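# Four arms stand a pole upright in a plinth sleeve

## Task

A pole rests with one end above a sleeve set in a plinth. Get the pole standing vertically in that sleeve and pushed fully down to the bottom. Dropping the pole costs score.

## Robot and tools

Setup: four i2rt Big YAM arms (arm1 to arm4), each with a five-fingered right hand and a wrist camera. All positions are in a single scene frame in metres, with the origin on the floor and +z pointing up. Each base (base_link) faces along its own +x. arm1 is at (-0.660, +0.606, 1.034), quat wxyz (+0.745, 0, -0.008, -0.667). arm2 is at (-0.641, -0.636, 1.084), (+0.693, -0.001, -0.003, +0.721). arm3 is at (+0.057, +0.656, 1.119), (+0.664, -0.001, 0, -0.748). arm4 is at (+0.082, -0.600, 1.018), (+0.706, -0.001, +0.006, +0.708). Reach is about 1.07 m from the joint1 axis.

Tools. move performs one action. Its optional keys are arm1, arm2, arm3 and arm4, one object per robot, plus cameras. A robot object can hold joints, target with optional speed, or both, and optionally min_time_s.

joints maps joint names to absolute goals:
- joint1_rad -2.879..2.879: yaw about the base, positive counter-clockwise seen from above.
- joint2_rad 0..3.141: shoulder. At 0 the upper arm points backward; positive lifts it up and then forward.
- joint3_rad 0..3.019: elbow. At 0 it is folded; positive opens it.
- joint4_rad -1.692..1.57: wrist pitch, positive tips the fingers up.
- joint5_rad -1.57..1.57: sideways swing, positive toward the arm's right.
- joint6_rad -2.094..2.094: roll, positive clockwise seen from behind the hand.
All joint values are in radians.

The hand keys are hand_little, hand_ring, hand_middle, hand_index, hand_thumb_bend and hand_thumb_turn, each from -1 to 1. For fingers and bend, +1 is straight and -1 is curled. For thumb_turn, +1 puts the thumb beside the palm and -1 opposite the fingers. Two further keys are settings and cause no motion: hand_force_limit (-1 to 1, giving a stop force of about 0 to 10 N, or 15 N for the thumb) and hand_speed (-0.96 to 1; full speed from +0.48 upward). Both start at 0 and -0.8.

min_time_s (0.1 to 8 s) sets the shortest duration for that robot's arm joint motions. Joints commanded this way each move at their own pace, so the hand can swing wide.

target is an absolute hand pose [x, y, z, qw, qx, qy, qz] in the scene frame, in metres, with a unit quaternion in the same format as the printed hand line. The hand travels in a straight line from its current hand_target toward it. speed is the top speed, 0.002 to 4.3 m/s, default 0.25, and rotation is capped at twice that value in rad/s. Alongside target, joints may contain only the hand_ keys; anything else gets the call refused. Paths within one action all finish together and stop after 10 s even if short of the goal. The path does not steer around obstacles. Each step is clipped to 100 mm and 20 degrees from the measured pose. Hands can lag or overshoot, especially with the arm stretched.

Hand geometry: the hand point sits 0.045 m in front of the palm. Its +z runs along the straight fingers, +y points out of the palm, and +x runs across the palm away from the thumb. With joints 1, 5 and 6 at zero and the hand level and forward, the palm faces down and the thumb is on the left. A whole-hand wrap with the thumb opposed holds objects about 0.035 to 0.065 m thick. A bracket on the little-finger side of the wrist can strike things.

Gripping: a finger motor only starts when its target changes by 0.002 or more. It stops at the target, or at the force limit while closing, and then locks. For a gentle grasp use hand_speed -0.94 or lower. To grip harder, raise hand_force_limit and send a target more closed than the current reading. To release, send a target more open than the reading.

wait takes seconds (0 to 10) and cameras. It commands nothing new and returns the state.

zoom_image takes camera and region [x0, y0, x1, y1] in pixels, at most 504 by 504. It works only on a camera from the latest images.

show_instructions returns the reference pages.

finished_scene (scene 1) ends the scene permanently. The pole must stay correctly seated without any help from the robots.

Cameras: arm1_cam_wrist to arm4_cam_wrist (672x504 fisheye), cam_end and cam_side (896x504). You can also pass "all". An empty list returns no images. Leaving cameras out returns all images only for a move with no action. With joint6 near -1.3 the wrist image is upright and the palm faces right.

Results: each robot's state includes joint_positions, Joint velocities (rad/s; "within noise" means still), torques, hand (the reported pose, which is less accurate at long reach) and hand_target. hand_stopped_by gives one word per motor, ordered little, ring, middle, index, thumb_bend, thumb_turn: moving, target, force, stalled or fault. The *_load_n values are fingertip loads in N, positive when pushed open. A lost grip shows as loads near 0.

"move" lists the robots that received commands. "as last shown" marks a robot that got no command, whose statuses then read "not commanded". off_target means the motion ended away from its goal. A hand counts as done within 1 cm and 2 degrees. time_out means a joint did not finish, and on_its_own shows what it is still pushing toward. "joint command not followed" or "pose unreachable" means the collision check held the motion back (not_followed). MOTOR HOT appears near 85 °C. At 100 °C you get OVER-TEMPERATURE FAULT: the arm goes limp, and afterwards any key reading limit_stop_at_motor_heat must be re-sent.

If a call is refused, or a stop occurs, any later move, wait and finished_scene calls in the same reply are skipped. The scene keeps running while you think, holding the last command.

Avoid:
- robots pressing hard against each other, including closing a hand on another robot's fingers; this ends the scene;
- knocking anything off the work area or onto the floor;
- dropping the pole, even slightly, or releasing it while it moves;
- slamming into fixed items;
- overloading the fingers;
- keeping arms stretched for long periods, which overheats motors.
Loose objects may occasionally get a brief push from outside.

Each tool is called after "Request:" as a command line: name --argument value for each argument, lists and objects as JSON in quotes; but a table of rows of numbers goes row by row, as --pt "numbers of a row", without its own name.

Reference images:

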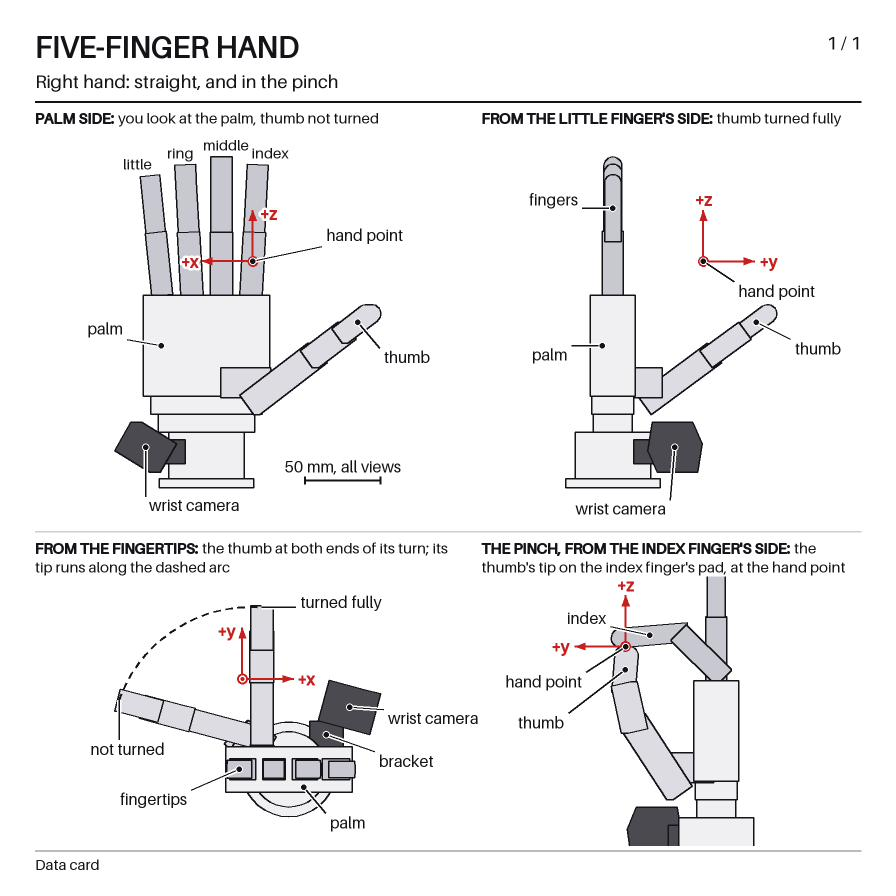

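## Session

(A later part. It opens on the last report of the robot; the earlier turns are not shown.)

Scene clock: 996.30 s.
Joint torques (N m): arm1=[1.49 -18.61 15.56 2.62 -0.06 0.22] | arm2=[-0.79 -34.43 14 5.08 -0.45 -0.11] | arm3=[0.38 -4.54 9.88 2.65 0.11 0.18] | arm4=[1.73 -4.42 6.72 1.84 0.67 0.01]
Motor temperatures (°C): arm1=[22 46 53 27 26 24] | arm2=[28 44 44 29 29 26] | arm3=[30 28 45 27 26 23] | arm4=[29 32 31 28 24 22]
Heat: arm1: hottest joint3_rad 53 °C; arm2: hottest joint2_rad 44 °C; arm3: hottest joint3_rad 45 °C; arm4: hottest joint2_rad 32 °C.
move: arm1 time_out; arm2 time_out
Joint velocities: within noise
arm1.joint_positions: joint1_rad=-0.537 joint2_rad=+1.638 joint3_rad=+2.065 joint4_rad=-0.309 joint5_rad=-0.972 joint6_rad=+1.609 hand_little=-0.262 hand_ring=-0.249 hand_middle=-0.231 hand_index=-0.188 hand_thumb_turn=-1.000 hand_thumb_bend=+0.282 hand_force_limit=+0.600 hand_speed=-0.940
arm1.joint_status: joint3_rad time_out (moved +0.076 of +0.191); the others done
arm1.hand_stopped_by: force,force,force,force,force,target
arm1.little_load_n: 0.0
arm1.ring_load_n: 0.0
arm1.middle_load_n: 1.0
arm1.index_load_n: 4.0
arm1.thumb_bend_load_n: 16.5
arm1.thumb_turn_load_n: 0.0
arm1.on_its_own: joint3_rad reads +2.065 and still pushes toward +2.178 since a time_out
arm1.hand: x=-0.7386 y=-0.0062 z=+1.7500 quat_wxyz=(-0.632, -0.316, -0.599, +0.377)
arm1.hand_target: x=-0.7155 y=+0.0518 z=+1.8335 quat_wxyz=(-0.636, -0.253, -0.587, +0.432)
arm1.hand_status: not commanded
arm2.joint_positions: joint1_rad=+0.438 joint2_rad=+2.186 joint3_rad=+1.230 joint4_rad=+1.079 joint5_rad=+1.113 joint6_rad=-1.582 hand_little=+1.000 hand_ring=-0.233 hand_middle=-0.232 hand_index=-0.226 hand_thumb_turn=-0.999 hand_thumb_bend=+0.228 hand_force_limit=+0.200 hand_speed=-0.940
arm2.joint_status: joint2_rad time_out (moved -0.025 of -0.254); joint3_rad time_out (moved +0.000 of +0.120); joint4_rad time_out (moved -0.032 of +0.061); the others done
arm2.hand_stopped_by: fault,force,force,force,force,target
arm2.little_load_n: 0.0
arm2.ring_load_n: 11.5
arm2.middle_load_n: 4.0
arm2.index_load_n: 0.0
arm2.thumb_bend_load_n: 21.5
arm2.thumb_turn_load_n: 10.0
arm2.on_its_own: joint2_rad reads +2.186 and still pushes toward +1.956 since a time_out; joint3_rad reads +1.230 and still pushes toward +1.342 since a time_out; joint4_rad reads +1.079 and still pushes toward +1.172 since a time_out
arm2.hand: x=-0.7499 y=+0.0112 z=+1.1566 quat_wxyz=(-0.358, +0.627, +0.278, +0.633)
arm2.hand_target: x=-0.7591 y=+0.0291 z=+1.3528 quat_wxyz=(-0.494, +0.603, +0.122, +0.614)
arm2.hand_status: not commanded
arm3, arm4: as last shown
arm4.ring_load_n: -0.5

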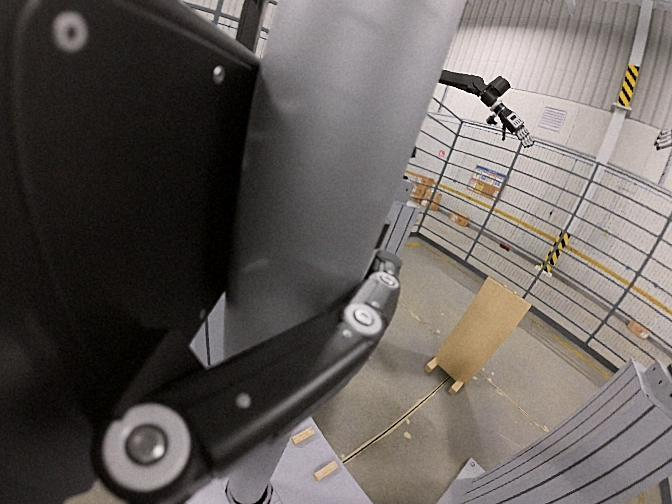

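Request:
move --arm1 '{"joints": {"joint1_rad": -0.54, "joint2_rad": 1.528, "joint3_rad": 2.085, "joint4_rad": -0.233, "joint5_rad": -0.975, "joint6_rad": 1.63}, "min_time_s": 3}' --arm2 '{"joints": {"joint1_rad": 0.442, "joint2_rad": 2.0425, "joint3_rad": 1.288, "joint4_rad": 1.183, "joint5_rad": 1.11, "joint6_rad": -1.6}, "min_time_s": 3}' --cameras '["arm2_cam_wrist"]'

Request:
zoom_image --camera "arm2_cam_wrist" --region '[212, 464, 272, 504]'

Scene clock: 1005.80 s.
Joint torques (N m): arm1=[1.9 -23.36 10.04 4.36 -0.07 0.32] | arm2=[-0.09 -28.75 10.17 5.63 -0.32 -0.21] | arm3=[0.44 -4.54 9.88 2.63 0.11 0.18] | arm4=[1.79 -4.31 6.69 1.88 0.66 0.01]
Motor temperatures (°C): arm1=[22 46 54 27 26 24] | arm2=[28 44 44 29 29 26] | arm3=[30 28 45 27 26 23] | arm4=[29 32 31 28 24 22]
Heat: arm1: hottest joint3_rad 54 °C; arm2: hottest joint2_rad 44 °C; arm3: hottest joint3_rad 45 °C; arm4: hottest joint2_rad 32 °C.
move: arm1 time_out; arm2 time_out
Joint velocities: within noise
arm1.joint_positions: joint1_rad=-0.537 joint2_rad=+1.638 joint3_rad=+2.050 joint4_rad=-0.302 joint5_rad=-0.972 joint6_rad=+1.606 hand_little=-0.262 hand_ring=-0.249 hand_middle=-0.231 hand_index=-0.188 hand_thumb_turn=-1.000 hand_thumb_bend=+0.282 hand_force_limit=+0.600 hand_speed=-0.940
arm1.joint_status: joint4_rad time_out (moved +0.008 of +0.076); the others done
arm1.hand_stopped_by: force,force,force,force,force,target
arm1.little_load_n: 0.0
arm1.ring_load_n: 0.0
arm1.middle_load_n: 0.5
arm1.index_load_n: 3.0
arm1.thumb_bend_load_n: 17.0
arm1.thumb_turn_load_n: 0.0
arm1.on_its_own: joint4_rad reads -0.302 and still pushes toward -0.233 since a time_out
arm1.hand: x=-0.7396 y=-0.0087 z=+1.7435 quat_wxyz=(-0.631, -0.317, -0.600, +0.376)
arm1.hand_target: x=-0.7089 y=+0.0661 z=+1.8282 quat_wxyz=(-0.636, -0.246, -0.585, +0.439)
arm1.hand_status: not commanded
arm2.joint_positions: joint1_rad=+0.438 joint2_rad=+2.197 joint3_rad=+1.225 joint4_rad=+1.079 joint5_rad=+1.113 joint6_rad=-1.573 hand_little=+1.000 hand_ring=-0.233 hand_middle=-0.232 hand_index=-0.226 hand_thumb_turn=-0.999 hand_thumb_bend=+0.228 hand_force_limit=+0.200 hand_speed=-0.940
arm2.joint_status: joint2_rad time_out (moved +0.011 of -0.144); joint4_rad time_out (moved +0.000 of +0.104); the others done
arm2.hand_stopped_by: fault,force,force,force,force,target
arm2.little_load_n: 0.0
arm2.ring_load_n: 10.0
arm2.middle_load_n: 3.5
arm2.index_load_n: 0.0
arm2.thumb_bend_load_n: 20.5
arm2.thumb_turn_load_n: 11.0
arm2.on_its_own: joint2_rad reads +2.197 and still pushes toward +2.042 since a time_out; joint4_rad reads +1.079 and still pushes toward +1.183 since a time_out
arm2.hand: x=-0.7493 y=+0.0094 z=+1.1480 quat_wxyz=(-0.356, +0.628, +0.281, +0.632)
arm2.hand_target: x=-0.7606 y=+0.0250 z=+1.2782 quat_wxyz=(-0.456, +0.613, +0.172, +0.622)
arm2.hand_status: not commanded
arm3, arm4: as last shown
arm3.middle_load_n: -0.5
arm4.ring_load_n: 0.0
arm4.thumb_turn_load_n: 0.0

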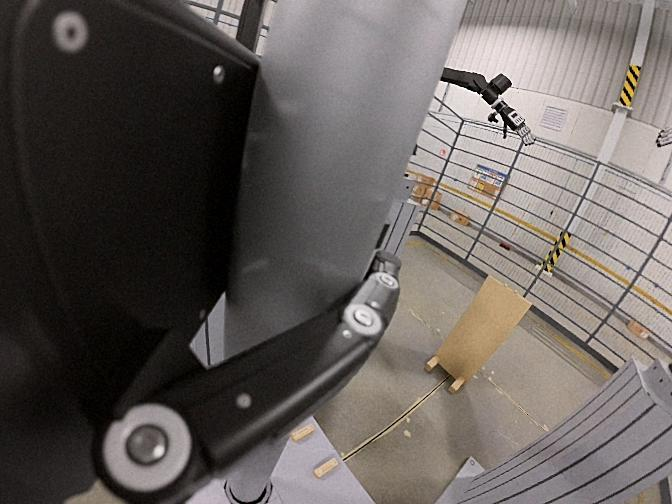

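Scaled by 8.400 from the camera's image (finer frame: 960x720).

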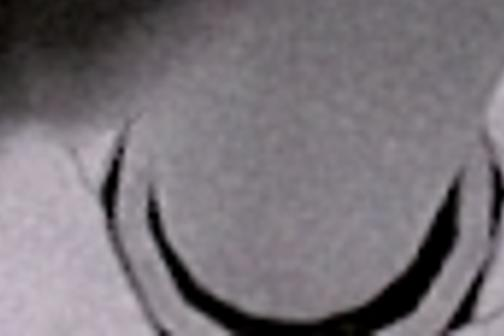

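Request:
move --arm1 '{"joints": {"joint1_rad": -0.539, "joint2_rad": 1.519, "joint3_rad": 2.068, "joint4_rad": -0.225, "joint5_rad": -0.975, "joint6_rad": 1.63}, "min_time_s": 2}' --arm2 '{"joints": {"joint1_rad": 0.448, "joint2_rad": 2.0405, "joint3_rad": 1.278, "joint4_rad": 1.186, "joint5_rad": 1.112, "joint6_rad": -1.6}, "min_time_s": 2}' --cameras '["arm2_cam_wrist"]'

Request:
zoom_image --camera "arm2_cam_wrist" --region '[212, 464, 272, 504]'

Scene clock: 1013.17 s.
Joint torques (N m): arm1=[1.96 -22.18 9.65 4.46 -0.07 0.25] | arm2=[0.26 -29.27 9.52 5.59 -0.11 -0.19] | arm3=[0.38 -4.48 9.88 2.62 0.11 0.18] | arm4=[1.9 -4.37 6.72 1.81 0.66 0.04]
Motor temperatures (°C): arm1=[22 46 53 27 26 24] | arm2=[28 45 43 29 29 26] | arm3=[30 28 45 27 26 23] | arm4=[29 32 31 28 24 22]
Heat: arm1: hottest joint3_rad 53 °C; arm2: hottest joint2_rad 45 °C; arm3: hottest joint3_rad 45 °C; arm4: hottest joint2_rad 32 °C.
move: arm1 time_out; arm2 time_out
Joint velocities: within noise
arm1.joint_positions: joint1_rad=-0.537 joint2_rad=+1.631 joint3_rad=+2.037 joint4_rad=-0.289 joint5_rad=-0.972 joint6_rad=+1.609 hand_little=-0.262 hand_ring=-0.249 hand_middle=-0.231 hand_index=-0.188 hand_thumb_turn=-1.000 hand_thumb_bend=+0.282 hand_force_limit=+0.600 hand_speed=-0.940
arm1.joint_status: joint4_rad time_out (moved +0.012 of +0.077); the others done
arm1.hand_stopped_by: force,force,force,force,force,target
arm1.little_load_n: 0.0
arm1.ring_load_n: 0.0
arm1.middle_load_n: 0.5
arm1.index_load_n: 3.5
arm1.thumb_bend_load_n: 16.5
arm1.thumb_turn_load_n: 0.0
arm1.on_its_own: joint4_rad reads -0.289 and still pushes toward -0.225 since a time_out
arm1.hand: x=-0.7387 y=-0.0066 z=+1.7434 quat_wxyz=(-0.631, -0.316, -0.600, +0.377)
arm1.hand_target: x=-0.7075 y=+0.0677 z=+1.8261 quat_wxyz=(-0.636, -0.245, -0.585, +0.439)
arm1.hand_status: not commanded
arm2.joint_positions: joint1_rad=+0.438 joint2_rad=+2.197 joint3_rad=+1.224 joint4_rad=+1.079 joint5_rad=+1.111 joint6_rad=-1.573 hand_little=+1.000 hand_ring=-0.233 hand_middle=-0.232 hand_index=-0.226 hand_thumb_turn=-0.999 hand_thumb_bend=+0.228 hand_force_limit=+0.200 hand_speed=-0.940
arm2.joint_status: joint2_rad time_out (moved +0.000 of -0.157); joint4_rad time_out (moved +0.000 of +0.107); the others done
arm2.hand_stopped_by: fault,force,force,force,force,target
arm2.little_load_n: 0.0
arm2.ring_load_n: 10.0
arm2.middle_load_n: 3.5
arm2.index_load_n: 0.0
arm2.thumb_bend_load_n: 20.5
arm2.thumb_turn_load_n: 11.0
arm2.on_its_own: joint2_rad reads +2.197 and still pushes toward +2.041 since a time_out; joint4_rad reads +1.079 and still pushes toward +1.186 since a time_out
arm2.hand: x=-0.7495 y=+0.0092 z=+1.1476 quat_wxyz=(-0.356, +0.628, +0.283, +0.632)
arm2.hand_target: x=-0.7631 y=+0.0216 z=+1.2755 quat_wxyz=(-0.455, +0.613, +0.176, +0.621)
arm2.hand_status: not commanded
arm3, arm4: as last shown
arm3.little_load_n: -0.5
arm3.middle_load_n: 0.0
arm3.thumb_turn_load_n: -0.5
arm4.index_load_n: -0.5

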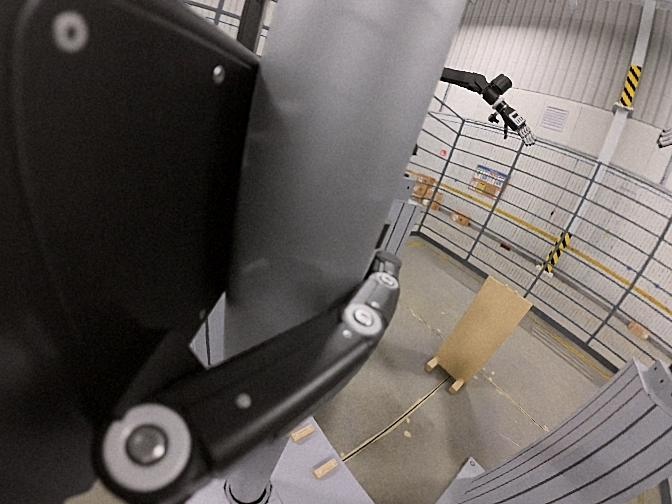

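Scaled by 8.400 from the camera's image (finer frame: 960x720).

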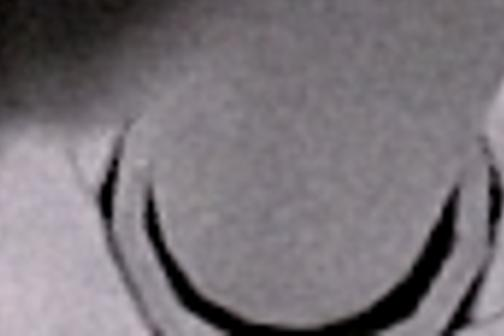

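Request:
move --arm1 '{"joints": {"joint1_rad": -0.539, "joint2_rad": 1.517, "joint3_rad": 2.066, "joint4_rad": -0.225, "joint5_rad": -0.975, "joint6_rad": 1.63}, "min_time_s": 2}' --arm2 '{"joints": {"joint1_rad": 0.456, "joint2_rad": 2.025, "joint3_rad": 1.263, "joint4_rad": 1.184, "joint5_rad": 1.12, "joint6_rad": -1.6}, "min_time_s": 2}' --cameras '["arm2_cam_wrist"]'

Request:
zoom_image --camera "arm2_cam_wrist" --region '[212, 464, 272, 504]'

Scene clock: 1020.30 s.
Joint torques (N m): arm1=[1.85 -23.3 10.04 4.19 -0.08 0.35] | arm2=[0.44 -30.15 9.21 5.55 0.29 -0.31] | arm3=[0.38 -4.48 9.89 2.65 0.11 0.18] | arm4=[1.96 -4.37 6.75 1.87 0.65 0.02]
Motor temperatures (°C): arm1=[22 47 53 27 26 24] | arm2=[28 46 43 29 29 26] | arm3=[30 28 45 27 26 23] | arm4=[29 32 31 28 24 22]
Heat: arm1: hottest joint3_rad 53 °C; arm2: hottest joint2_rad 46 °C; arm3: hottest joint3_rad 45 °C; arm4: hottest joint2_rad 32 °C.
move: arm1 time_out; arm2 time_out
Joint velocities: within noise
arm1.joint_positions: joint1_rad=-0.537 joint2_rad=+1.630 joint3_rad=+2.028 joint4_rad=-0.288 joint5_rad=-0.972 joint6_rad=+1.603 hand_little=-0.262 hand_ring=-0.249 hand_middle=-0.231 hand_index=-0.188 hand_thumb_turn=-1.000 hand_thumb_bend=+0.282 hand_force_limit=+0.600 hand_speed=-0.940
arm1.joint_status: joint4_rad time_out (moved +0.001 of +0.064); the others done
arm1.hand_stopped_by: force,force,force,force,force,target
arm1.little_load_n: 0.0
arm1.ring_load_n: -0.5
arm1.middle_load_n: 0.5
arm1.index_load_n: 2.5
arm1.thumb_bend_load_n: 17.0
arm1.thumb_turn_load_n: 0.0
arm1.on_its_own: joint4_rad reads -0.288 and still pushes toward -0.225 since a time_out
arm1.hand: x=-0.7388 y=-0.0078 z=+1.7394 quat_wxyz=(-0.630, -0.316, -0.601, +0.376)
arm1.hand_target: x=-0.7073 y=+0.0683 z=+1.8260 quat_wxyz=(-0.636, -0.246, -0.585, +0.439)
arm1.hand_status: not commanded
arm2.joint_positions: joint1_rad=+0.441 joint2_rad=+2.198 joint3_rad=+1.213 joint4_rad=+1.079 joint5_rad=+1.108 joint6_rad=-1.564 hand_little=+1.000 hand_ring=-0.233 hand_middle=-0.232 hand_index=-0.226 hand_thumb_turn=-0.999 hand_thumb_bend=+0.228 hand_force_limit=+0.200 hand_speed=-0.940
arm2.joint_status: joint2_rad time_out (moved +0.001 of -0.172); joint4_rad time_out (moved +0.000 of +0.105); joint6_rad time_out (moved +0.009 of -0.027); the others done
arm2.hand_stopped_by: fault,force,force,force,force,target
arm2.little_load_n: 0.0
arm2.ring_load_n: 10.0
arm2.middle_load_n: 3.5
arm2.index_load_n: 0.0
arm2.thumb_bend_load_n: 20.5
arm2.thumb_turn_load_n: 11.0
arm2.on_its_own: joint2_rad reads +2.198 and still pushes toward +2.025 since a time_out; joint4_rad reads +1.079 and still pushes toward +1.184 since a time_out; joint6_rad reads -1.564 and still pushes toward -1.600 since a time_out
arm2.hand: x=-0.7498 y=+0.0063 z=+1.1433 quat_wxyz=(-0.356, +0.629, +0.285, +0.630)
arm2.hand_target: x=-0.7656 y=+0.0154 z=+1.2786 quat_wxyz=(-0.455, +0.614, +0.176, +0.620)
arm2.hand_status: not commanded
arm3, arm4: as last shown
arm3.little_load_n: 0.0
arm3.thumb_turn_load_n: 0.0
arm4.index_load_n: 0.0
arm4.thumb_turn_load_n: 0.5

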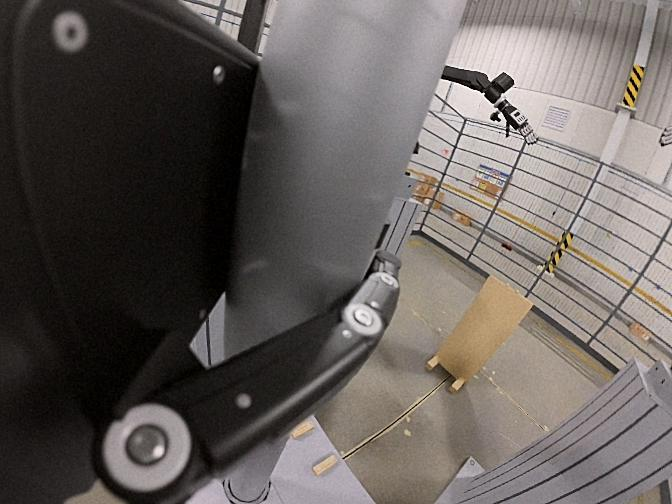

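Scaled by 8.400 from the camera's image (finer frame: 960x720).

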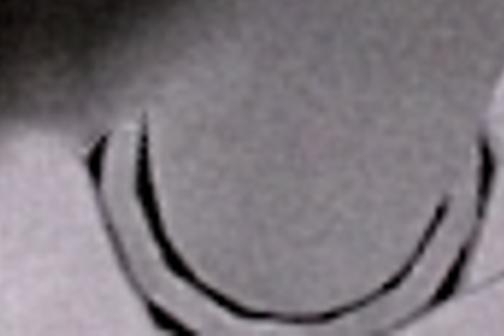

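Request:
move --arm1 '{"joints": {"joint1_rad": -0.538, "joint2_rad": 1.5, "joint3_rad": 1.999, "joint4_rad": -0.178, "joint5_rad": -0.974, "joint6_rad": 1.62}, "min_time_s": 3}' --arm2 '{"joints": {"joint1_rad": 0.45, "joint2_rad": 2.08, "joint3_rad": 1.293, "joint4_rad": 1.212, "joint5_rad": 1.112, "joint6_rad": -1.58}, "min_time_s": 3}' --cameras '["arm2_cam_wrist"]'

Request:
zoom_image --camera "arm2_cam_wrist" --region '[212, 464, 272, 504]'

Scene clock: 1029.97 s.
Joint torques (N m): arm1=[2.14 -22.89 10.1 4.1 0.01 0.26] | arm2=[0.5 -28.45 11.19 5.89 0.33 -0.28] | arm3=[0.32 -4.48 9.87 2.63 0.11 0.17] | arm4=[1.9 -4.07 6.76 1.88 0.66 0.02]
Motor temperatures (°C): arm1=[22 47 52 27 26 24] | arm2=[28 46 42 29 29 26] | arm3=[30 28 45 27 26 23] | arm4=[29 32 31 28 24 22]
Heat: arm1: hottest joint3_rad 52 °C; arm2: hottest joint2_rad 46 °C; arm3: hottest joint3_rad 45 °C; arm4: hottest joint2_rad 32 °C.
move: arm1 time_out; arm2 time_out
Joint velocities: within noise
arm1.joint_positions: joint1_rad=-0.535 joint2_rad=+1.618 joint3_rad=+1.963 joint4_rad=-0.241 joint5_rad=-0.972 joint6_rad=+1.599 hand_little=-0.262 hand_ring=-0.249 hand_middle=-0.231 hand_index=-0.188 hand_thumb_turn=-1.000 hand_thumb_bend=+0.282 hand_force_limit=+0.600 hand_speed=-0.940
arm1.joint_status: joint4_rad time_out (moved +0.047 of +0.110); the others done
arm1.hand_stopped_by: force,force,force,force,force,target
arm1.little_load_n: 0.0
arm1.ring_load_n: 0.0
arm1.middle_load_n: 1.0
arm1.index_load_n: 2.5
arm1.thumb_bend_load_n: 17.0
arm1.thumb_turn_load_n: 0.0
arm1.on_its_own: joint4_rad reads -0.241 and still pushes toward -0.178 since a time_out
arm1.hand: x=-0.7386 y=-0.0111 z=+1.7204 quat_wxyz=(-0.630, -0.317, -0.602, +0.375)
arm1.hand_target: x=-0.7077 y=+0.0651 z=+1.8094 quat_wxyz=(-0.634, -0.243, -0.587, +0.441)
arm1.hand_status: not commanded
arm2.joint_positions: joint1_rad=+0.441 joint2_rad=+2.232 joint3_rad=+1.213 joint4_rad=+1.096 joint5_rad=+1.101 joint6_rad=-1.548 hand_little=+1.000 hand_ring=-0.233 hand_middle=-0.232 hand_index=-0.226 hand_thumb_turn=-0.999 hand_thumb_bend=+0.228 hand_force_limit=+0.200 hand_speed=-0.940
arm2.joint_status: joint2_rad time_out (moved +0.034 of -0.118); joint4_rad time_out (moved +0.017 of +0.133); the others done
arm2.hand_stopped_by: fault,force,force,force,force,target
arm2.little_load_n: 0.0
arm2.ring_load_n: 8.5
arm2.middle_load_n: 3.5
arm2.index_load_n: 0.0
arm2.thumb_bend_load_n: 20.0
arm2.thumb_turn_load_n: 11.0
arm2.on_its_own: joint2_rad reads +2.232 and still pushes toward +2.080 since a time_out; joint4_rad reads +1.096 and still pushes toward +1.212 since a time_out
arm2.hand: x=-0.7499 y=+0.0058 z=+1.1239 quat_wxyz=(-0.358, +0.630, +0.289, +0.626)
arm2.hand_target: x=-0.7677 y=+0.0269 z=+1.2587 quat_wxyz=(-0.463, +0.614, +0.170, +0.616)
arm2.hand_status: not commanded
arm3, arm4: as last shown
arm3.thumb_turn_load_n: -0.5
arm4.index_load_n: -0.5

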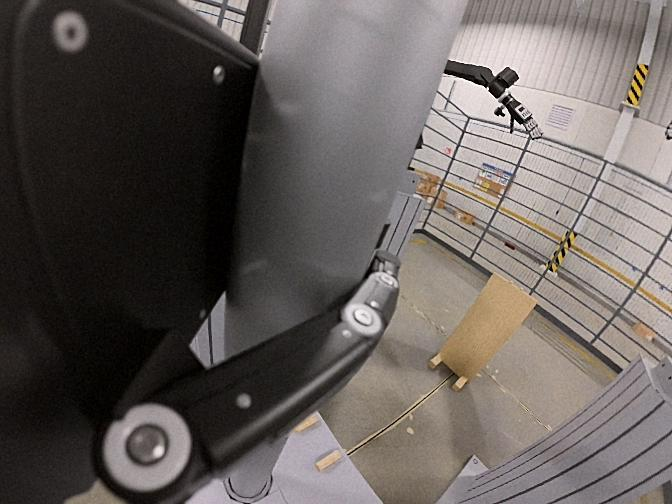

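Scaled by 8.400 from the camera's image (finer frame: 960x720).

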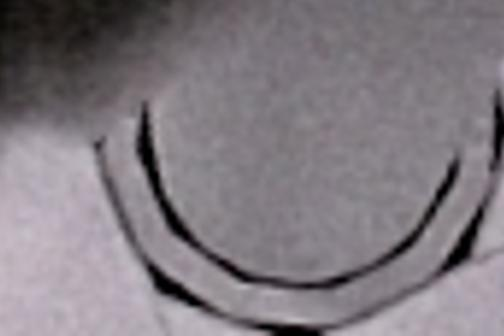

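Request:
move --arm1 '{"joints": {"joint1_rad": -0.546, "joint2_rad": 1.479, "joint3_rad": 1.935, "joint4_rad": -0.133, "joint5_rad": -0.982, "joint6_rad": 1.61}, "min_time_s": 3}' --arm2 '{"joints": {"joint1_rad": 0.446, "joint2_rad": 2.114, "joint3_rad": 1.322, "joint4_rad": 1.235, "joint5_rad": 1.108, "joint6_rad": -1.565}, "min_time_s": 3}' --cameras '["arm2_cam_wrist", "cam_side", "cam_end"]'

Request:
zoom_image --camera "arm2_cam_wrist" --region '[212, 464, 272, 504]'

Request:
zoom_image --camera "cam_side" --region '[350, 330, 420, 390]'

Scene clock: 1038.40 s.
Joint torques (N m): arm1=[1.73 -23.47 10.24 4.15 -0.03 0.23] | arm2=[0.38 -28.22 12.83 6.23 0.59 -0.21] | arm3=[0.38 -4.48 9.88 2.65 0.11 0.18] | arm4=[1.73 -4.54 6.68 1.85 0.67 0.03]
Motor temperatures (°C): arm1=[22 47 51 27 26 24] | arm2=[28 46 42 29 29 26] | arm3=[30 28 45 27 26 23] | arm4=[29 32 31 28 24 22]
Heat: arm1: hottest joint3_rad 51 °C; arm2: hottest joint2_rad 46 °C; arm3: hottest joint3_rad 45 °C; arm4: hottest joint2_rad 32 °C.
move: arm1 time_out; arm2 time_out
Joint velocities: within noise
arm1.joint_positions: joint1_rad=-0.535 joint2_rad=+1.600 joint3_rad=+1.900 joint4_rad=-0.196 joint5_rad=-0.979 joint6_rad=+1.596 hand_little=-0.262 hand_ring=-0.249 hand_middle=-0.231 hand_index=-0.188 hand_thumb_turn=-1.000 hand_thumb_bend=+0.282 hand_force_limit=+0.600 hand_speed=-0.940
arm1.joint_status: joint4_rad time_out (moved +0.045 of +0.108); the others done
arm1.hand_stopped_by: force,force,force,force,force,target
arm1.little_load_n: 0.0
arm1.ring_load_n: 0.0
arm1.middle_load_n: 1.0
arm1.index_load_n: 3.0
arm1.thumb_bend_load_n: 16.5
arm1.thumb_turn_load_n: 0.0
arm1.on_its_own: joint4_rad reads -0.196 and still pushes toward -0.133 since a time_out
arm1.hand: x=-0.7367 y=-0.0086 z=+1.7057 quat_wxyz=(-0.630, -0.313, -0.604, +0.374)
arm1.hand_target: x=-0.7104 y=+0.0671 z=+1.7949 quat_wxyz=(-0.631, -0.240, -0.589, +0.445)
arm1.hand_status: not commanded
arm2.joint_positions: joint1_rad=+0.439 joint2_rad=+2.263 joint3_rad=+1.218 joint4_rad=+1.115 joint5_rad=+1.091 joint6_rad=-1.541 hand_little=+1.000 hand_ring=-0.233 hand_middle=-0.232 hand_index=-0.226 hand_thumb_turn=-0.999 hand_thumb_bend=+0.228 hand_force_limit=+0.200 hand_speed=-0.940
arm2.joint_status: joint2_rad time_out (moved +0.031 of -0.118); joint3_rad time_out (moved +0.005 of +0.109); joint4_rad time_out (moved +0.019 of +0.139); the others done
arm2.hand_stopped_by: fault,force,force,force,force,target
arm2.little_load_n: 0.0
arm2.ring_load_n: 8.5
arm2.middle_load_n: 3.5
arm2.index_load_n: 0.0
arm2.thumb_bend_load_n: 20.5
arm2.thumb_turn_load_n: 11.0
arm2.on_its_own: joint2_rad reads +2.263 and still pushes toward +2.114 since a time_out; joint3_rad reads +1.218 and still pushes toward +1.322 since a time_out; joint4_rad reads +1.115 and still pushes toward +1.235 since a time_out
arm2.hand: x=-0.7499 y=+0.0069 z=+1.1088 quat_wxyz=(-0.360, +0.629, +0.292, +0.624)
arm2.hand_target: x=-0.7697 y=+0.0359 z=+1.2506 quat_wxyz=(-0.473, +0.614, +0.158, +0.612)
arm2.hand_status: not commanded
arm3, arm4: as last shown
arm3.thumb_turn_load_n: 0.0
arm4.index_load_n: 0.0
arm4.thumb_turn_load_n: 0.0
pictures: arm2_cam_wrist, cam_end, cam_side

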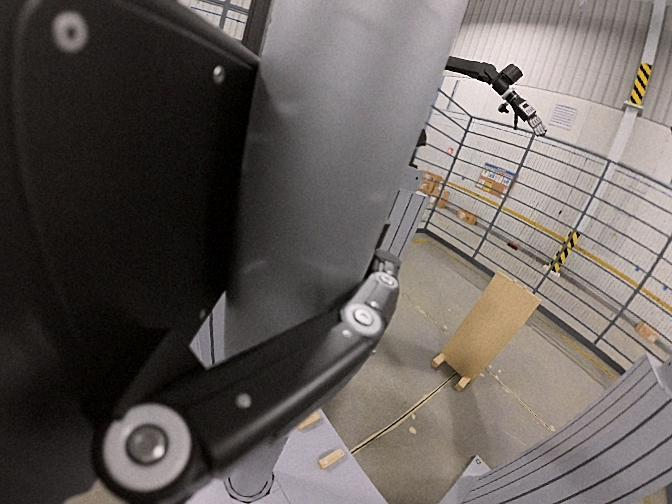

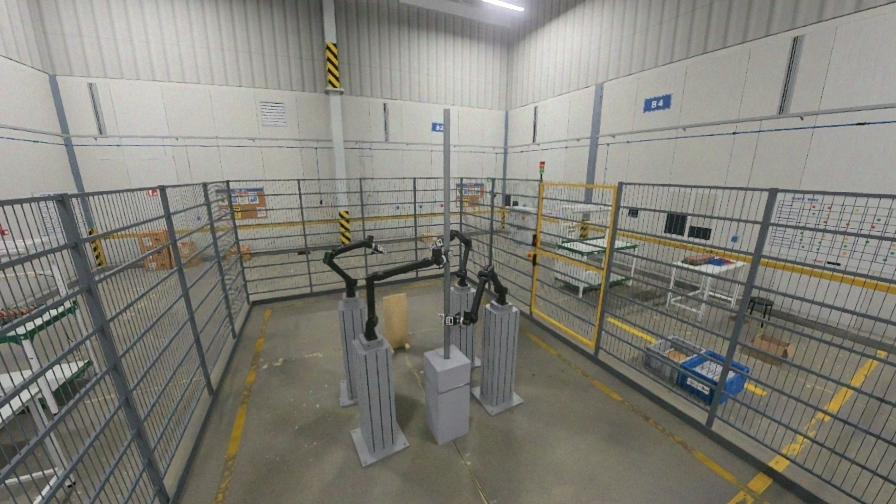

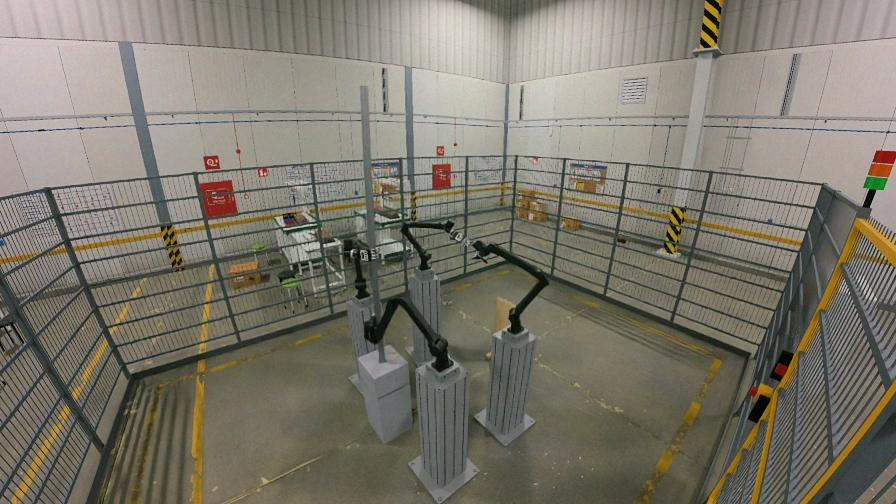

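Scaled by 8.400 from the camera's image (finer frame: 960x720).

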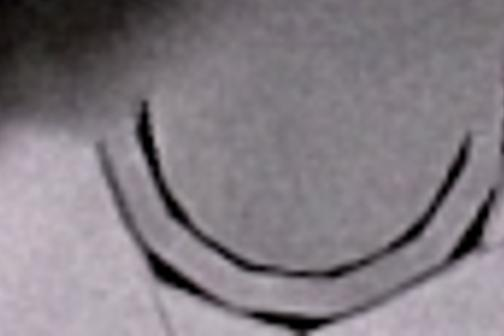

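Scaled by 7.200.

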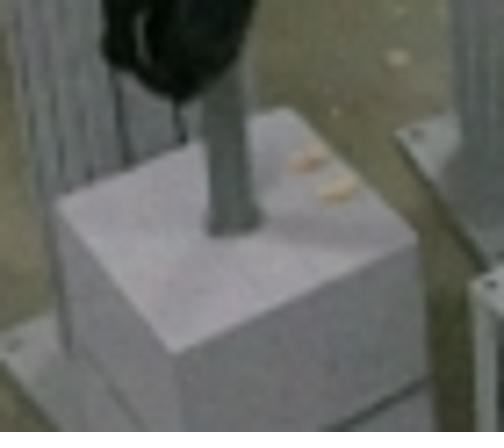

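Request:
move --arm1 '{"joints": {"joint1_rad": -0.556, "joint2_rad": 1.458, "joint3_rad": 1.864, "joint4_rad": -0.081, "joint5_rad": -0.99, "joint6_rad": 1.605}, "min_time_s": 3}' --arm2 '{"joints": {"joint1_rad": 0.447, "joint2_rad": 2.153, "joint3_rad": 1.338, "joint4_rad": 1.29, "joint5_rad": 1.102, "joint6_rad": -1.555}, "min_time_s": 3}' --cameras '["arm2_cam_wrist"]'

Request:
zoom_image --camera "arm2_cam_wrist" --region '[212, 464, 272, 504]'

Scene clock: 1047.77 s.
Joint torques (N m): arm1=[0.26 -23.41 10.3 4.16 -0.16 0.2] | arm2=[0.32 -29.57 12.85 6.95 0.5 -0.09] | arm3=[0.32 -4.48 9.88 2.63 0.11 0.18] | arm4=[1.9 -4.48 6.69 1.87 0.67 0.04]
Motor temperatures (°C): arm1=[22 47 50 27 26 24] | arm2=[28 46 43 29 29 26] | arm3=[30 28 45 27 26 23] | arm4=[29 31 31 28 24 22]
Heat: arm1: hottest joint3_rad 50 °C; arm2: hottest joint2_rad 46 °C; arm3: hottest joint3_rad 45 °C; arm4: hottest joint2_rad 31 °C.
move: arm1 time_out; arm2 time_out
Joint velocities: within noise
arm1.joint_positions: joint1_rad=-0.536 joint2_rad=+1.583 joint3_rad=+1.829 joint4_rad=-0.144 joint5_rad=-0.985 joint6_rad=+1.593 hand_little=-0.262 hand_ring=-0.249 hand_middle=-0.231 hand_index=-0.188 hand_thumb_turn=-1.000 hand_thumb_bend=+0.282 hand_force_limit=+0.600 hand_speed=-0.940
arm1.joint_status: joint4_rad time_out (moved +0.052 of +0.115); the others done
arm1.hand_stopped_by: force,force,force,force,force,target
arm1.little_load_n: 0.0
arm1.ring_load_n: 0.0
arm1.middle_load_n: 1.5
arm1.index_load_n: 3.0
arm1.thumb_bend_load_n: 17.0
arm1.thumb_turn_load_n: 0.0
arm1.on_its_own: joint4_rad reads -0.144 and still pushes toward -0.081 since a time_out
arm1.hand: x=-0.7358 y=-0.0071 z=+1.6867 quat_wxyz=(-0.630, -0.312, -0.605, +0.373)
arm1.hand_target: x=-0.7144 y=+0.0684 z=+1.7772 quat_wxyz=(-0.628, -0.238, -0.590, +0.448)
arm1.hand_status: not commanded
arm2.joint_positions: joint1_rad=+0.438 joint2_rad=+2.308 joint3_rad=+1.232 joint4_rad=+1.150 joint5_rad=+1.087 joint6_rad=-1.542 hand_little=+1.000 hand_ring=-0.233 hand_middle=-0.232 hand_index=-0.226 hand_thumb_turn=-0.999 hand_thumb_bend=+0.228 hand_force_limit=+0.200 hand_speed=-0.940
arm2.joint_status: joint2_rad time_out (moved +0.045 of -0.110); joint3_rad time_out (moved +0.014 of +0.120); joint4_rad time_out (moved +0.036 of +0.175); the others done
arm2.hand_stopped_by: fault,force,force,force,force,target
arm2.little_load_n: 0.0
arm2.ring_load_n: 9.0
arm2.middle_load_n: 3.5
arm2.index_load_n: 0.0
arm2.thumb_bend_load_n: 20.5
arm2.thumb_turn_load_n: 10.5
arm2.on_its_own: joint2_rad reads +2.308 and still pushes toward +2.153 since a time_out; joint3_rad reads +1.232 and still pushes toward +1.338 since a time_out; joint4_rad reads +1.150 and still pushes toward +1.290 since a time_out
arm2.hand: x=-0.7499 y=+0.0084 z=+1.0901 quat_wxyz=(-0.362, +0.629, +0.291, +0.623)
arm2.hand_target: x=-0.7733 y=+0.0408 z=+1.2381 quat_wxyz=(-0.488, +0.611, +0.145, +0.607)
arm2.hand_status: not commanded
arm3.joint_positions: joint1_rad=+0.682 joint2_rad=+0.839 joint3_rad=+0.944 joint4_rad=-0.522 joint5_rad=+0.146 joint6_rad=+0.908 hand_little=+0.900 hand_ring=+0.900 hand_middle=+0.900 hand_index=+0.900 hand_thumb_turn=-1.000 hand_thumb_bend=+1.000 hand_force_limit=+0.200 hand_speed=-0.700
arm3.joint_status: not commanded
arm3.hand_stopped_by: target,target,target,target,target,target
arm3.little_load_n: 0.0
arm3.ring_load_n: 0.0
arm3.middle_load_n: 0.0
arm3.index_load_n: 0.0
arm3.thumb_bend_load_n: 0.0
arm3.thumb_turn_load_n: 0.0
arm3.hand: x=+0.3277 y=+0.2980 z=+1.4925 quat_wxyz=(-0.319, -0.182, -0.817, +0.445)
arm3.hand_target: x=+0.3299 y=+0.3000 z=+1.5000 quat_wxyz=(-0.330, -0.185, -0.809, +0.450)
arm3.hand_status: not commanded
arm4.joint_positions: joint1_rad=+0.682 joint2_rad=+1.024 joint3_rad=+1.487 joint4_rad=-1.210 joint5_rad=+0.994 joint6_rad=-0.276 hand_little=+0.900 hand_ring=+0.900 hand_middle=+0.900 hand_index=+0.900 hand_thumb_turn=-1.000 hand_thumb_bend=+1.000 hand_force_limit=+0.200 hand_speed=-0.500
arm4.joint_status: not commanded
arm4.hand_stopped_by: target,target,target,target,target,target
arm4.little_load_n: 0.0
arm4.ring_load_n: 0.0
arm4.middle_load_n: 0.0
arm4.index_load_n: 0.0
arm4.thumb_bend_load_n: 0.0
arm4.thumb_turn_load_n: 0.0
arm4.hand: x=+0.0042 y=-0.2491 z=+1.4964 quat_wxyz=(-0.430, +0.806, +0.203, +0.353)
arm4.hand_target: x=+0.0001 y=-0.2500 z=+1.5001 quat_wxyz=(-0.442, +0.803, +0.199, +0.347)
arm4.hand_status: not commanded

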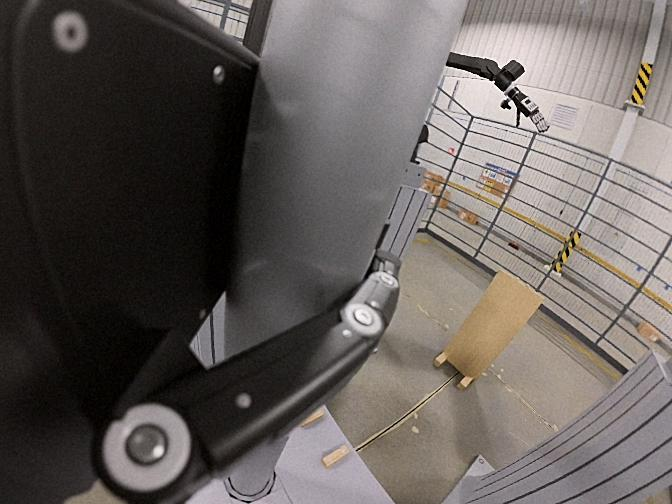

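Scaled by 8.400 from the camera's image (finer frame: 960x720).

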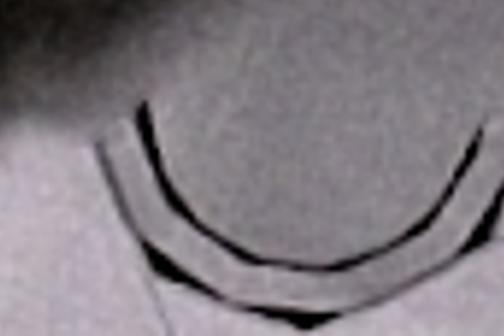

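Request:
move --arm1 '{"joints": {"joint1_rad": -0.565, "joint2_rad": 1.446, "joint3_rad": 1.797, "joint4_rad": -0.026, "joint5_rad": -0.995, "joint6_rad": 1.6}, "min_time_s": 3}' --arm2 '{"joints": {"joint1_rad": 0.447, "joint2_rad": 2.2, "joint3_rad": 1.35, "joint4_rad": 1.315, "joint5_rad": 1.097, "joint6_rad": -1.55}, "min_time_s": 3}' --cameras '["arm2_cam_wrist"]'

Request:
zoom_image --camera "arm2_cam_wrist" --region '[212, 464, 272, 504]'

Scene clock: 1056.47 s.
Joint torques (N m): arm1=[0.09 -23.77 10.13 4.18 -0.08 0.17] | arm2=[0.32 -28.63 12.29 6.93 0.5 -0.08] | arm3=[0.38 -4.54 9.89 2.66 0.11 0.18] | arm4=[1.67 -4.13 6.72 1.87 0.67 0.02]
Motor temperatures (°C): arm1=[22 47 50 27 26 24] | arm2=[28 46 44 30 29 26] | arm3=[30 28 45 27 26 23] | arm4=[29 31 31 28 24 22]
Heat: arm1: hottest joint3_rad 50 °C; arm2: hottest joint2_rad 46 °C; arm3: hottest joint3_rad 45 °C; arm4: hottest joint2_rad 31 °C.
move: arm1 time_out; arm2 time_out
Joint velocities: within noise
arm1.joint_positions: joint1_rad=-0.542 joint2_rad=+1.568 joint3_rad=+1.762 joint4_rad=-0.091 joint5_rad=-0.992 joint6_rad=+1.593 hand_little=-0.262 hand_ring=-0.249 hand_middle=-0.231 hand_index=-0.188 hand_thumb_turn=-1.000 hand_thumb_bend=+0.282 hand_force_limit=+0.600 hand_speed=-0.940
arm1.joint_status: joint4_rad time_out (moved +0.053 of +0.118); the others done
arm1.hand_stopped_by: force,force,force,force,force,target
arm1.little_load_n: 0.0
arm1.ring_load_n: 0.0
arm1.middle_load_n: 1.5
arm1.index_load_n: 2.5
arm1.thumb_bend_load_n: 17.0
arm1.thumb_turn_load_n: 0.0
arm1.on_its_own: joint4_rad reads -0.091 and still pushes toward -0.026 since a time_out
arm1.hand: x=-0.7381 y=-0.0047 z=+1.6680 quat_wxyz=(-0.630, -0.311, -0.606, +0.373)
arm1.hand_target: x=-0.7198 y=+0.0666 z=+1.7574 quat_wxyz=(-0.626, -0.238, -0.590, +0.451)
arm1.hand_status: not commanded
arm2.joint_positions: joint1_rad=+0.438 joint2_rad=+2.353 joint3_rad=+1.249 joint4_rad=+1.176 joint5_rad=+1.081 joint6_rad=-1.543 hand_little=+1.000 hand_ring=-0.233 hand_middle=-0.232 hand_index=-0.226 hand_thumb_turn=-0.999 hand_thumb_bend=+0.228 hand_force_limit=+0.200 hand_speed=-0.940
arm2.joint_status: joint2_rad time_out (moved +0.045 of -0.108); joint3_rad time_out (moved +0.017 of +0.118); joint4_rad time_out (moved +0.025 of +0.165); the others done
arm2.hand_stopped_by: fault,force,force,force,force,target
arm2.little_load_n: 0.0
arm2.ring_load_n: 9.0
arm2.middle_load_n: 4.0
arm2.index_load_n: 0.0
arm2.thumb_bend_load_n: 20.5
arm2.thumb_turn_load_n: 10.5
arm2.on_its_own: joint2_rad reads +2.353 and still pushes toward +2.200 since a time_out; joint3_rad reads +1.249 and still pushes toward +1.350 since a time_out; joint4_rad reads +1.176 and still pushes toward +1.315 since a time_out
arm2.hand: x=-0.7508 y=+0.0099 z=+1.0711 quat_wxyz=(-0.363, +0.628, +0.294, +0.623)
arm2.hand_target: x=-0.7757 y=+0.0444 z=+1.2154 quat_wxyz=(-0.488, +0.611, +0.149, +0.606)
arm2.hand_status: not commanded
arm3, arm4: as last shown
arm3.middle_load_n: -0.5

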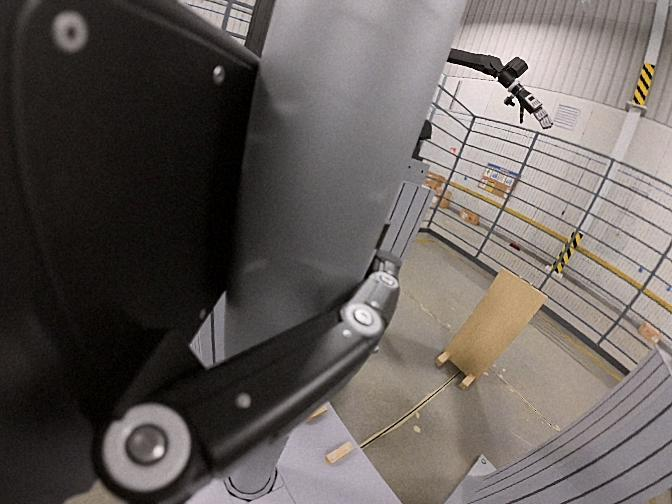

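Scaled by 8.400 from the camera's image (finer frame: 960x720).

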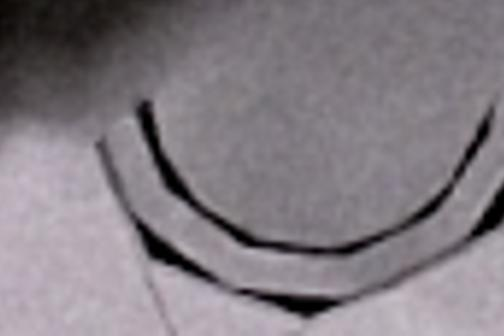

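Request:
move --arm1 '{"joints": {"joint1_rad": -0.572, "joint2_rad": 1.435, "joint3_rad": 1.732, "joint4_rad": 0.028, "joint5_rad": -1.0, "joint6_rad": 1.6}, "min_time_s": 3}' --arm2 '{"joints": {"joint1_rad": 0.446, "joint2_rad": 2.247, "joint3_rad": 1.36, "joint4_rad": 1.342, "joint5_rad": 1.092, "joint6_rad": -1.55}, "min_time_s": 3}' --cameras '["arm2_cam_wrist"]'

Request:
zoom_image --camera "arm2_cam_wrist" --region '[212, 464, 272, 504]'

Scene clock: 1064.00 s.
Joint torques (N m): arm1=[-0.91 -23.53 10.22 4.23 -0.1 0.14] | arm2=[-0.03 -29.04 11.54 6.93 0.6 -0.05] | arm3=[0.38 -4.48 9.88 2.65 0.11 0.18] | arm4=[1.79 -4.13 6.69 1.87 0.67 0.04]
Motor temperatures (°C): arm1=[22 47 50 27 26 24] | arm2=[28 46 45 30 29 25] | arm3=[30 28 45 27 26 23] | arm4=[29 31 31 28 24 22]
Heat: arm1: hottest joint3_rad 50 °C; arm2: hottest joint2_rad 46 °C; arm3: hottest joint3_rad 45 °C; arm4: hottest joint2_rad 31 °C.
move: arm1 time_out; arm2 time_out
Joint velocities: within noise
arm1.joint_positions: joint1_rad=-0.548 joint2_rad=+1.557 joint3_rad=+1.698 joint4_rad=-0.038 joint5_rad=-0.997 joint6_rad=+1.593 hand_little=-0.262 hand_ring=-0.249 hand_middle=-0.231 hand_index=-0.188 hand_thumb_turn=-1.000 hand_thumb_bend=+0.282 hand_force_limit=+0.600 hand_speed=-0.940
arm1.joint_status: joint4_rad time_out (moved +0.053 of +0.119); the others done
arm1.hand_stopped_by: force,force,force,force,force,target
arm1.little_load_n: 0.0
arm1.ring_load_n: 0.0
arm1.middle_load_n: 2.0
arm1.index_load_n: 2.5
arm1.thumb_bend_load_n: 16.5
arm1.thumb_turn_load_n: 0.0
arm1.on_its_own: joint4_rad reads -0.038 and still pushes toward +0.028 since a time_out
arm1.hand: x=-0.7401 y=-0.0029 z=+1.6489 quat_wxyz=(-0.630, -0.311, -0.606, +0.373)
arm1.hand_target: x=-0.7235 y=+0.0653 z=+1.7377 quat_wxyz=(-0.625, -0.238, -0.591, +0.451)
arm1.hand_status: not commanded
arm2.joint_positions: joint1_rad=+0.438 joint2_rad=+2.398 joint3_rad=+1.267 joint4_rad=+1.200 joint5_rad=+1.075 joint6_rad=-1.543 hand_little=+1.000 hand_ring=-0.233 hand_middle=-0.232 hand_index=-0.226 hand_thumb_turn=-0.999 hand_thumb_bend=+0.228 hand_force_limit=+0.200 hand_speed=-0.940
arm2.joint_status: joint2_rad time_out (moved +0.045 of -0.106); joint3_rad time_out (moved +0.018 of +0.111); joint4_rad time_out (moved +0.024 of +0.166); the others done
arm2.hand_stopped_by: fault,force,force,force,force,target
arm2.little_load_n: 0.0
arm2.ring_load_n: 9.0
arm2.middle_load_n: 3.5
arm2.index_load_n: 0.0
arm2.thumb_bend_load_n: 20.5
arm2.thumb_turn_load_n: 10.5
arm2.on_its_own: joint2_rad reads +2.398 and still pushes toward +2.247 since a time_out; joint3_rad reads +1.267 and still pushes toward +1.360 since a time_out; joint4_rad reads +1.200 and still pushes toward +1.342 since a time_out
arm2.hand: x=-0.7517 y=+0.0112 z=+1.0517 quat_wxyz=(-0.364, +0.627, +0.298, +0.622)
arm2.hand_target: x=-0.7761 y=+0.0468 z=+1.1921 quat_wxyz=(-0.486, +0.610, +0.154, +0.606)
arm2.hand_status: not commanded
arm3, arm4: as last shown
arm3.middle_load_n: 0.0
arm4.thumb_turn_load_n: 0.5

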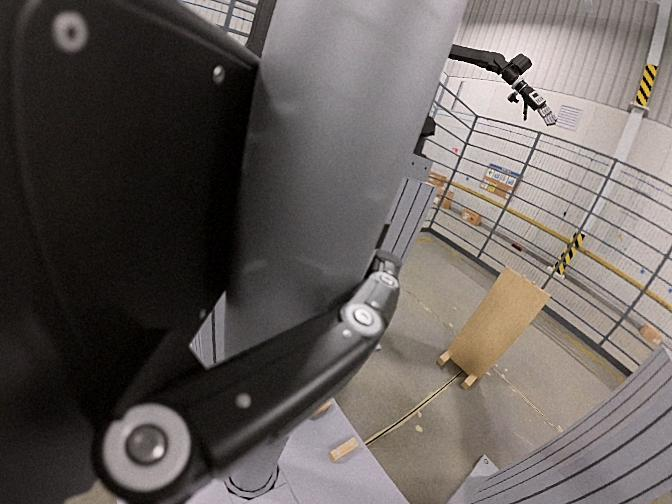

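Scaled by 8.400 from the camera's image (finer frame: 960x720).

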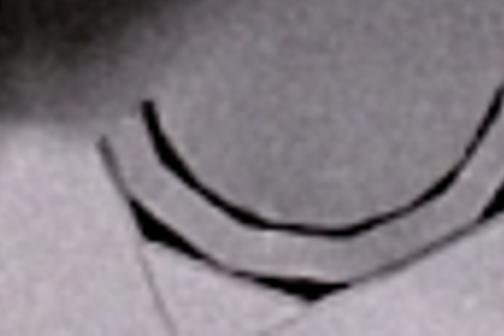

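Request:
move --arm1 '{"joints": {"joint1_rad": -0.577, "joint2_rad": 1.427, "joint3_rad": 1.672, "joint4_rad": 0.081, "joint5_rad": -1.005, "joint6_rad": 1.6}, "min_time_s": 3}' --arm2 '{"joints": {"joint1_rad": 0.446, "joint2_rad": 2.293, "joint3_rad": 1.374, "joint4_rad": 1.369, "joint5_rad": 1.087, "joint6_rad": -1.55}, "min_time_s": 3}' --cameras '["arm2_cam_wrist"]'

Request:
zoom_image --camera "arm2_cam_wrist" --region '[212, 464, 272, 504]'

Scene clock: 1071.30 s.
Joint torques (N m): arm1=[-0.91 -23.47 10.36 4.25 -0.08 0.12] | arm2=[0.38 -29.33 10.91 7.2 0.67 -0.06] | arm3=[0.44 -4.54 9.87 2.65 0.11 0.17] | arm4=[1.96 -4.31 6.75 1.8 0.65 0.02]
Motor temperatures (°C): arm1=[22 47 50 27 26 24] | arm2=[28 46 45 30 29 25] | arm3=[30 28 45 27 26 23] | arm4=[29 31 31 27 24 22]
Heat: arm1: hottest joint3_rad 50 °C; arm2: hottest joint2_rad 46 °C; arm3: hottest joint3_rad 45 °C; arm4: hottest joint2_rad 31 °C.
move: arm1 time_out; arm2 time_out
Joint velocities: within noise
arm1.joint_positions: joint1_rad=-0.551 joint2_rad=+1.548 joint3_rad=+1.639 joint4_rad=+0.015 joint5_rad=-1.002 joint6_rad=+1.593 hand_little=-0.262 hand_ring=-0.249 hand_middle=-0.231 hand_index=-0.188 hand_thumb_turn=-1.000 hand_thumb_bend=+0.282 hand_force_limit=+0.600 hand_speed=-0.940
arm1.joint_status: joint4_rad time_out (moved +0.052 of +0.119); the others done
arm1.hand_stopped_by: force,force,force,force,force,target
arm1.little_load_n: 0.0
arm1.ring_load_n: 0.0
arm1.middle_load_n: 2.0
arm1.index_load_n: 3.0
arm1.thumb_bend_load_n: 16.5
arm1.thumb_turn_load_n: 0.0
arm1.on_its_own: joint4_rad reads +0.015 and still pushes toward +0.081 since a time_out
arm1.hand: x=-0.7411 y=-0.0010 z=+1.6305 quat_wxyz=(-0.630, -0.310, -0.606, +0.373)
arm1.hand_target: x=-0.7266 y=+0.0642 z=+1.7184 quat_wxyz=(-0.624, -0.238, -0.591, +0.452)
arm1.hand_status: not commanded
arm2.joint_positions: joint1_rad=+0.437 joint2_rad=+2.442 joint3_rad=+1.287 joint4_rad=+1.224 joint5_rad=+1.068 joint6_rad=-1.543 hand_little=+1.000 hand_ring=-0.233 hand_middle=-0.232 hand_index=-0.226 hand_thumb_turn=-0.999 hand_thumb_bend=+0.228 hand_force_limit=+0.200 hand_speed=-0.940
arm2.joint_status: joint2_rad time_out (moved +0.044 of -0.105); joint4_rad time_out (moved +0.024 of +0.169); the others done
arm2.hand_stopped_by: fault,force,force,force,force,target
arm2.little_load_n: 0.0
arm2.ring_load_n: 9.5
arm2.middle_load_n: 3.5
arm2.index_load_n: 0.0
arm2.thumb_bend_load_n: 20.5
arm2.thumb_turn_load_n: 9.5
arm2.on_its_own: joint2_rad reads +2.442 and still pushes toward +2.293 since a time_out; joint4_rad reads +1.224 and still pushes toward +1.369 since a time_out
arm2.hand: x=-0.7521 y=+0.0127 z=+1.0334 quat_wxyz=(-0.365, +0.626, +0.300, +0.621)
arm2.hand_target: x=-0.7773 y=+0.0493 z=+1.1712 quat_wxyz=(-0.486, +0.610, +0.157, +0.606)
arm2.hand_status: not commanded
arm3, arm4: as last shown
arm3.little_load_n: -0.5
arm4.ring_load_n: -0.5
arm4.thumb_turn_load_n: 0.0

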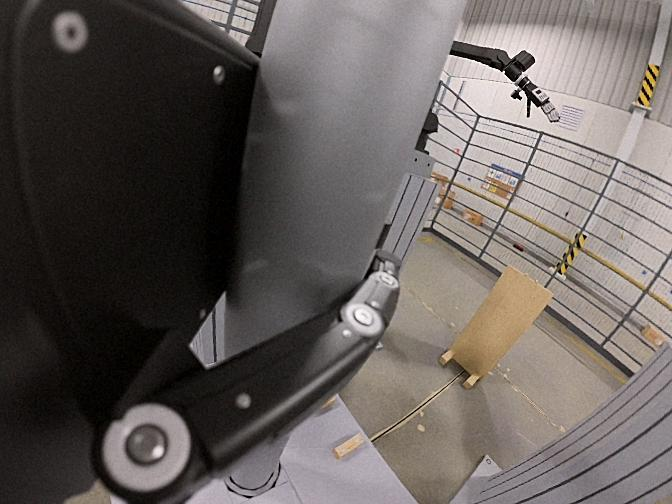

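Scaled by 8.400 from the camera's image (finer frame: 960x720).

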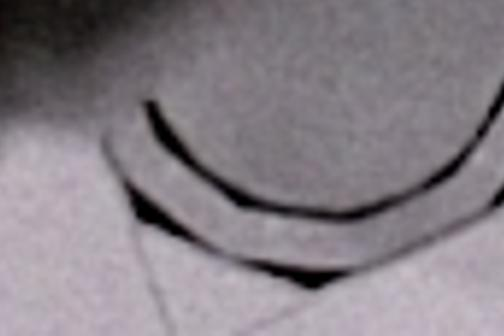

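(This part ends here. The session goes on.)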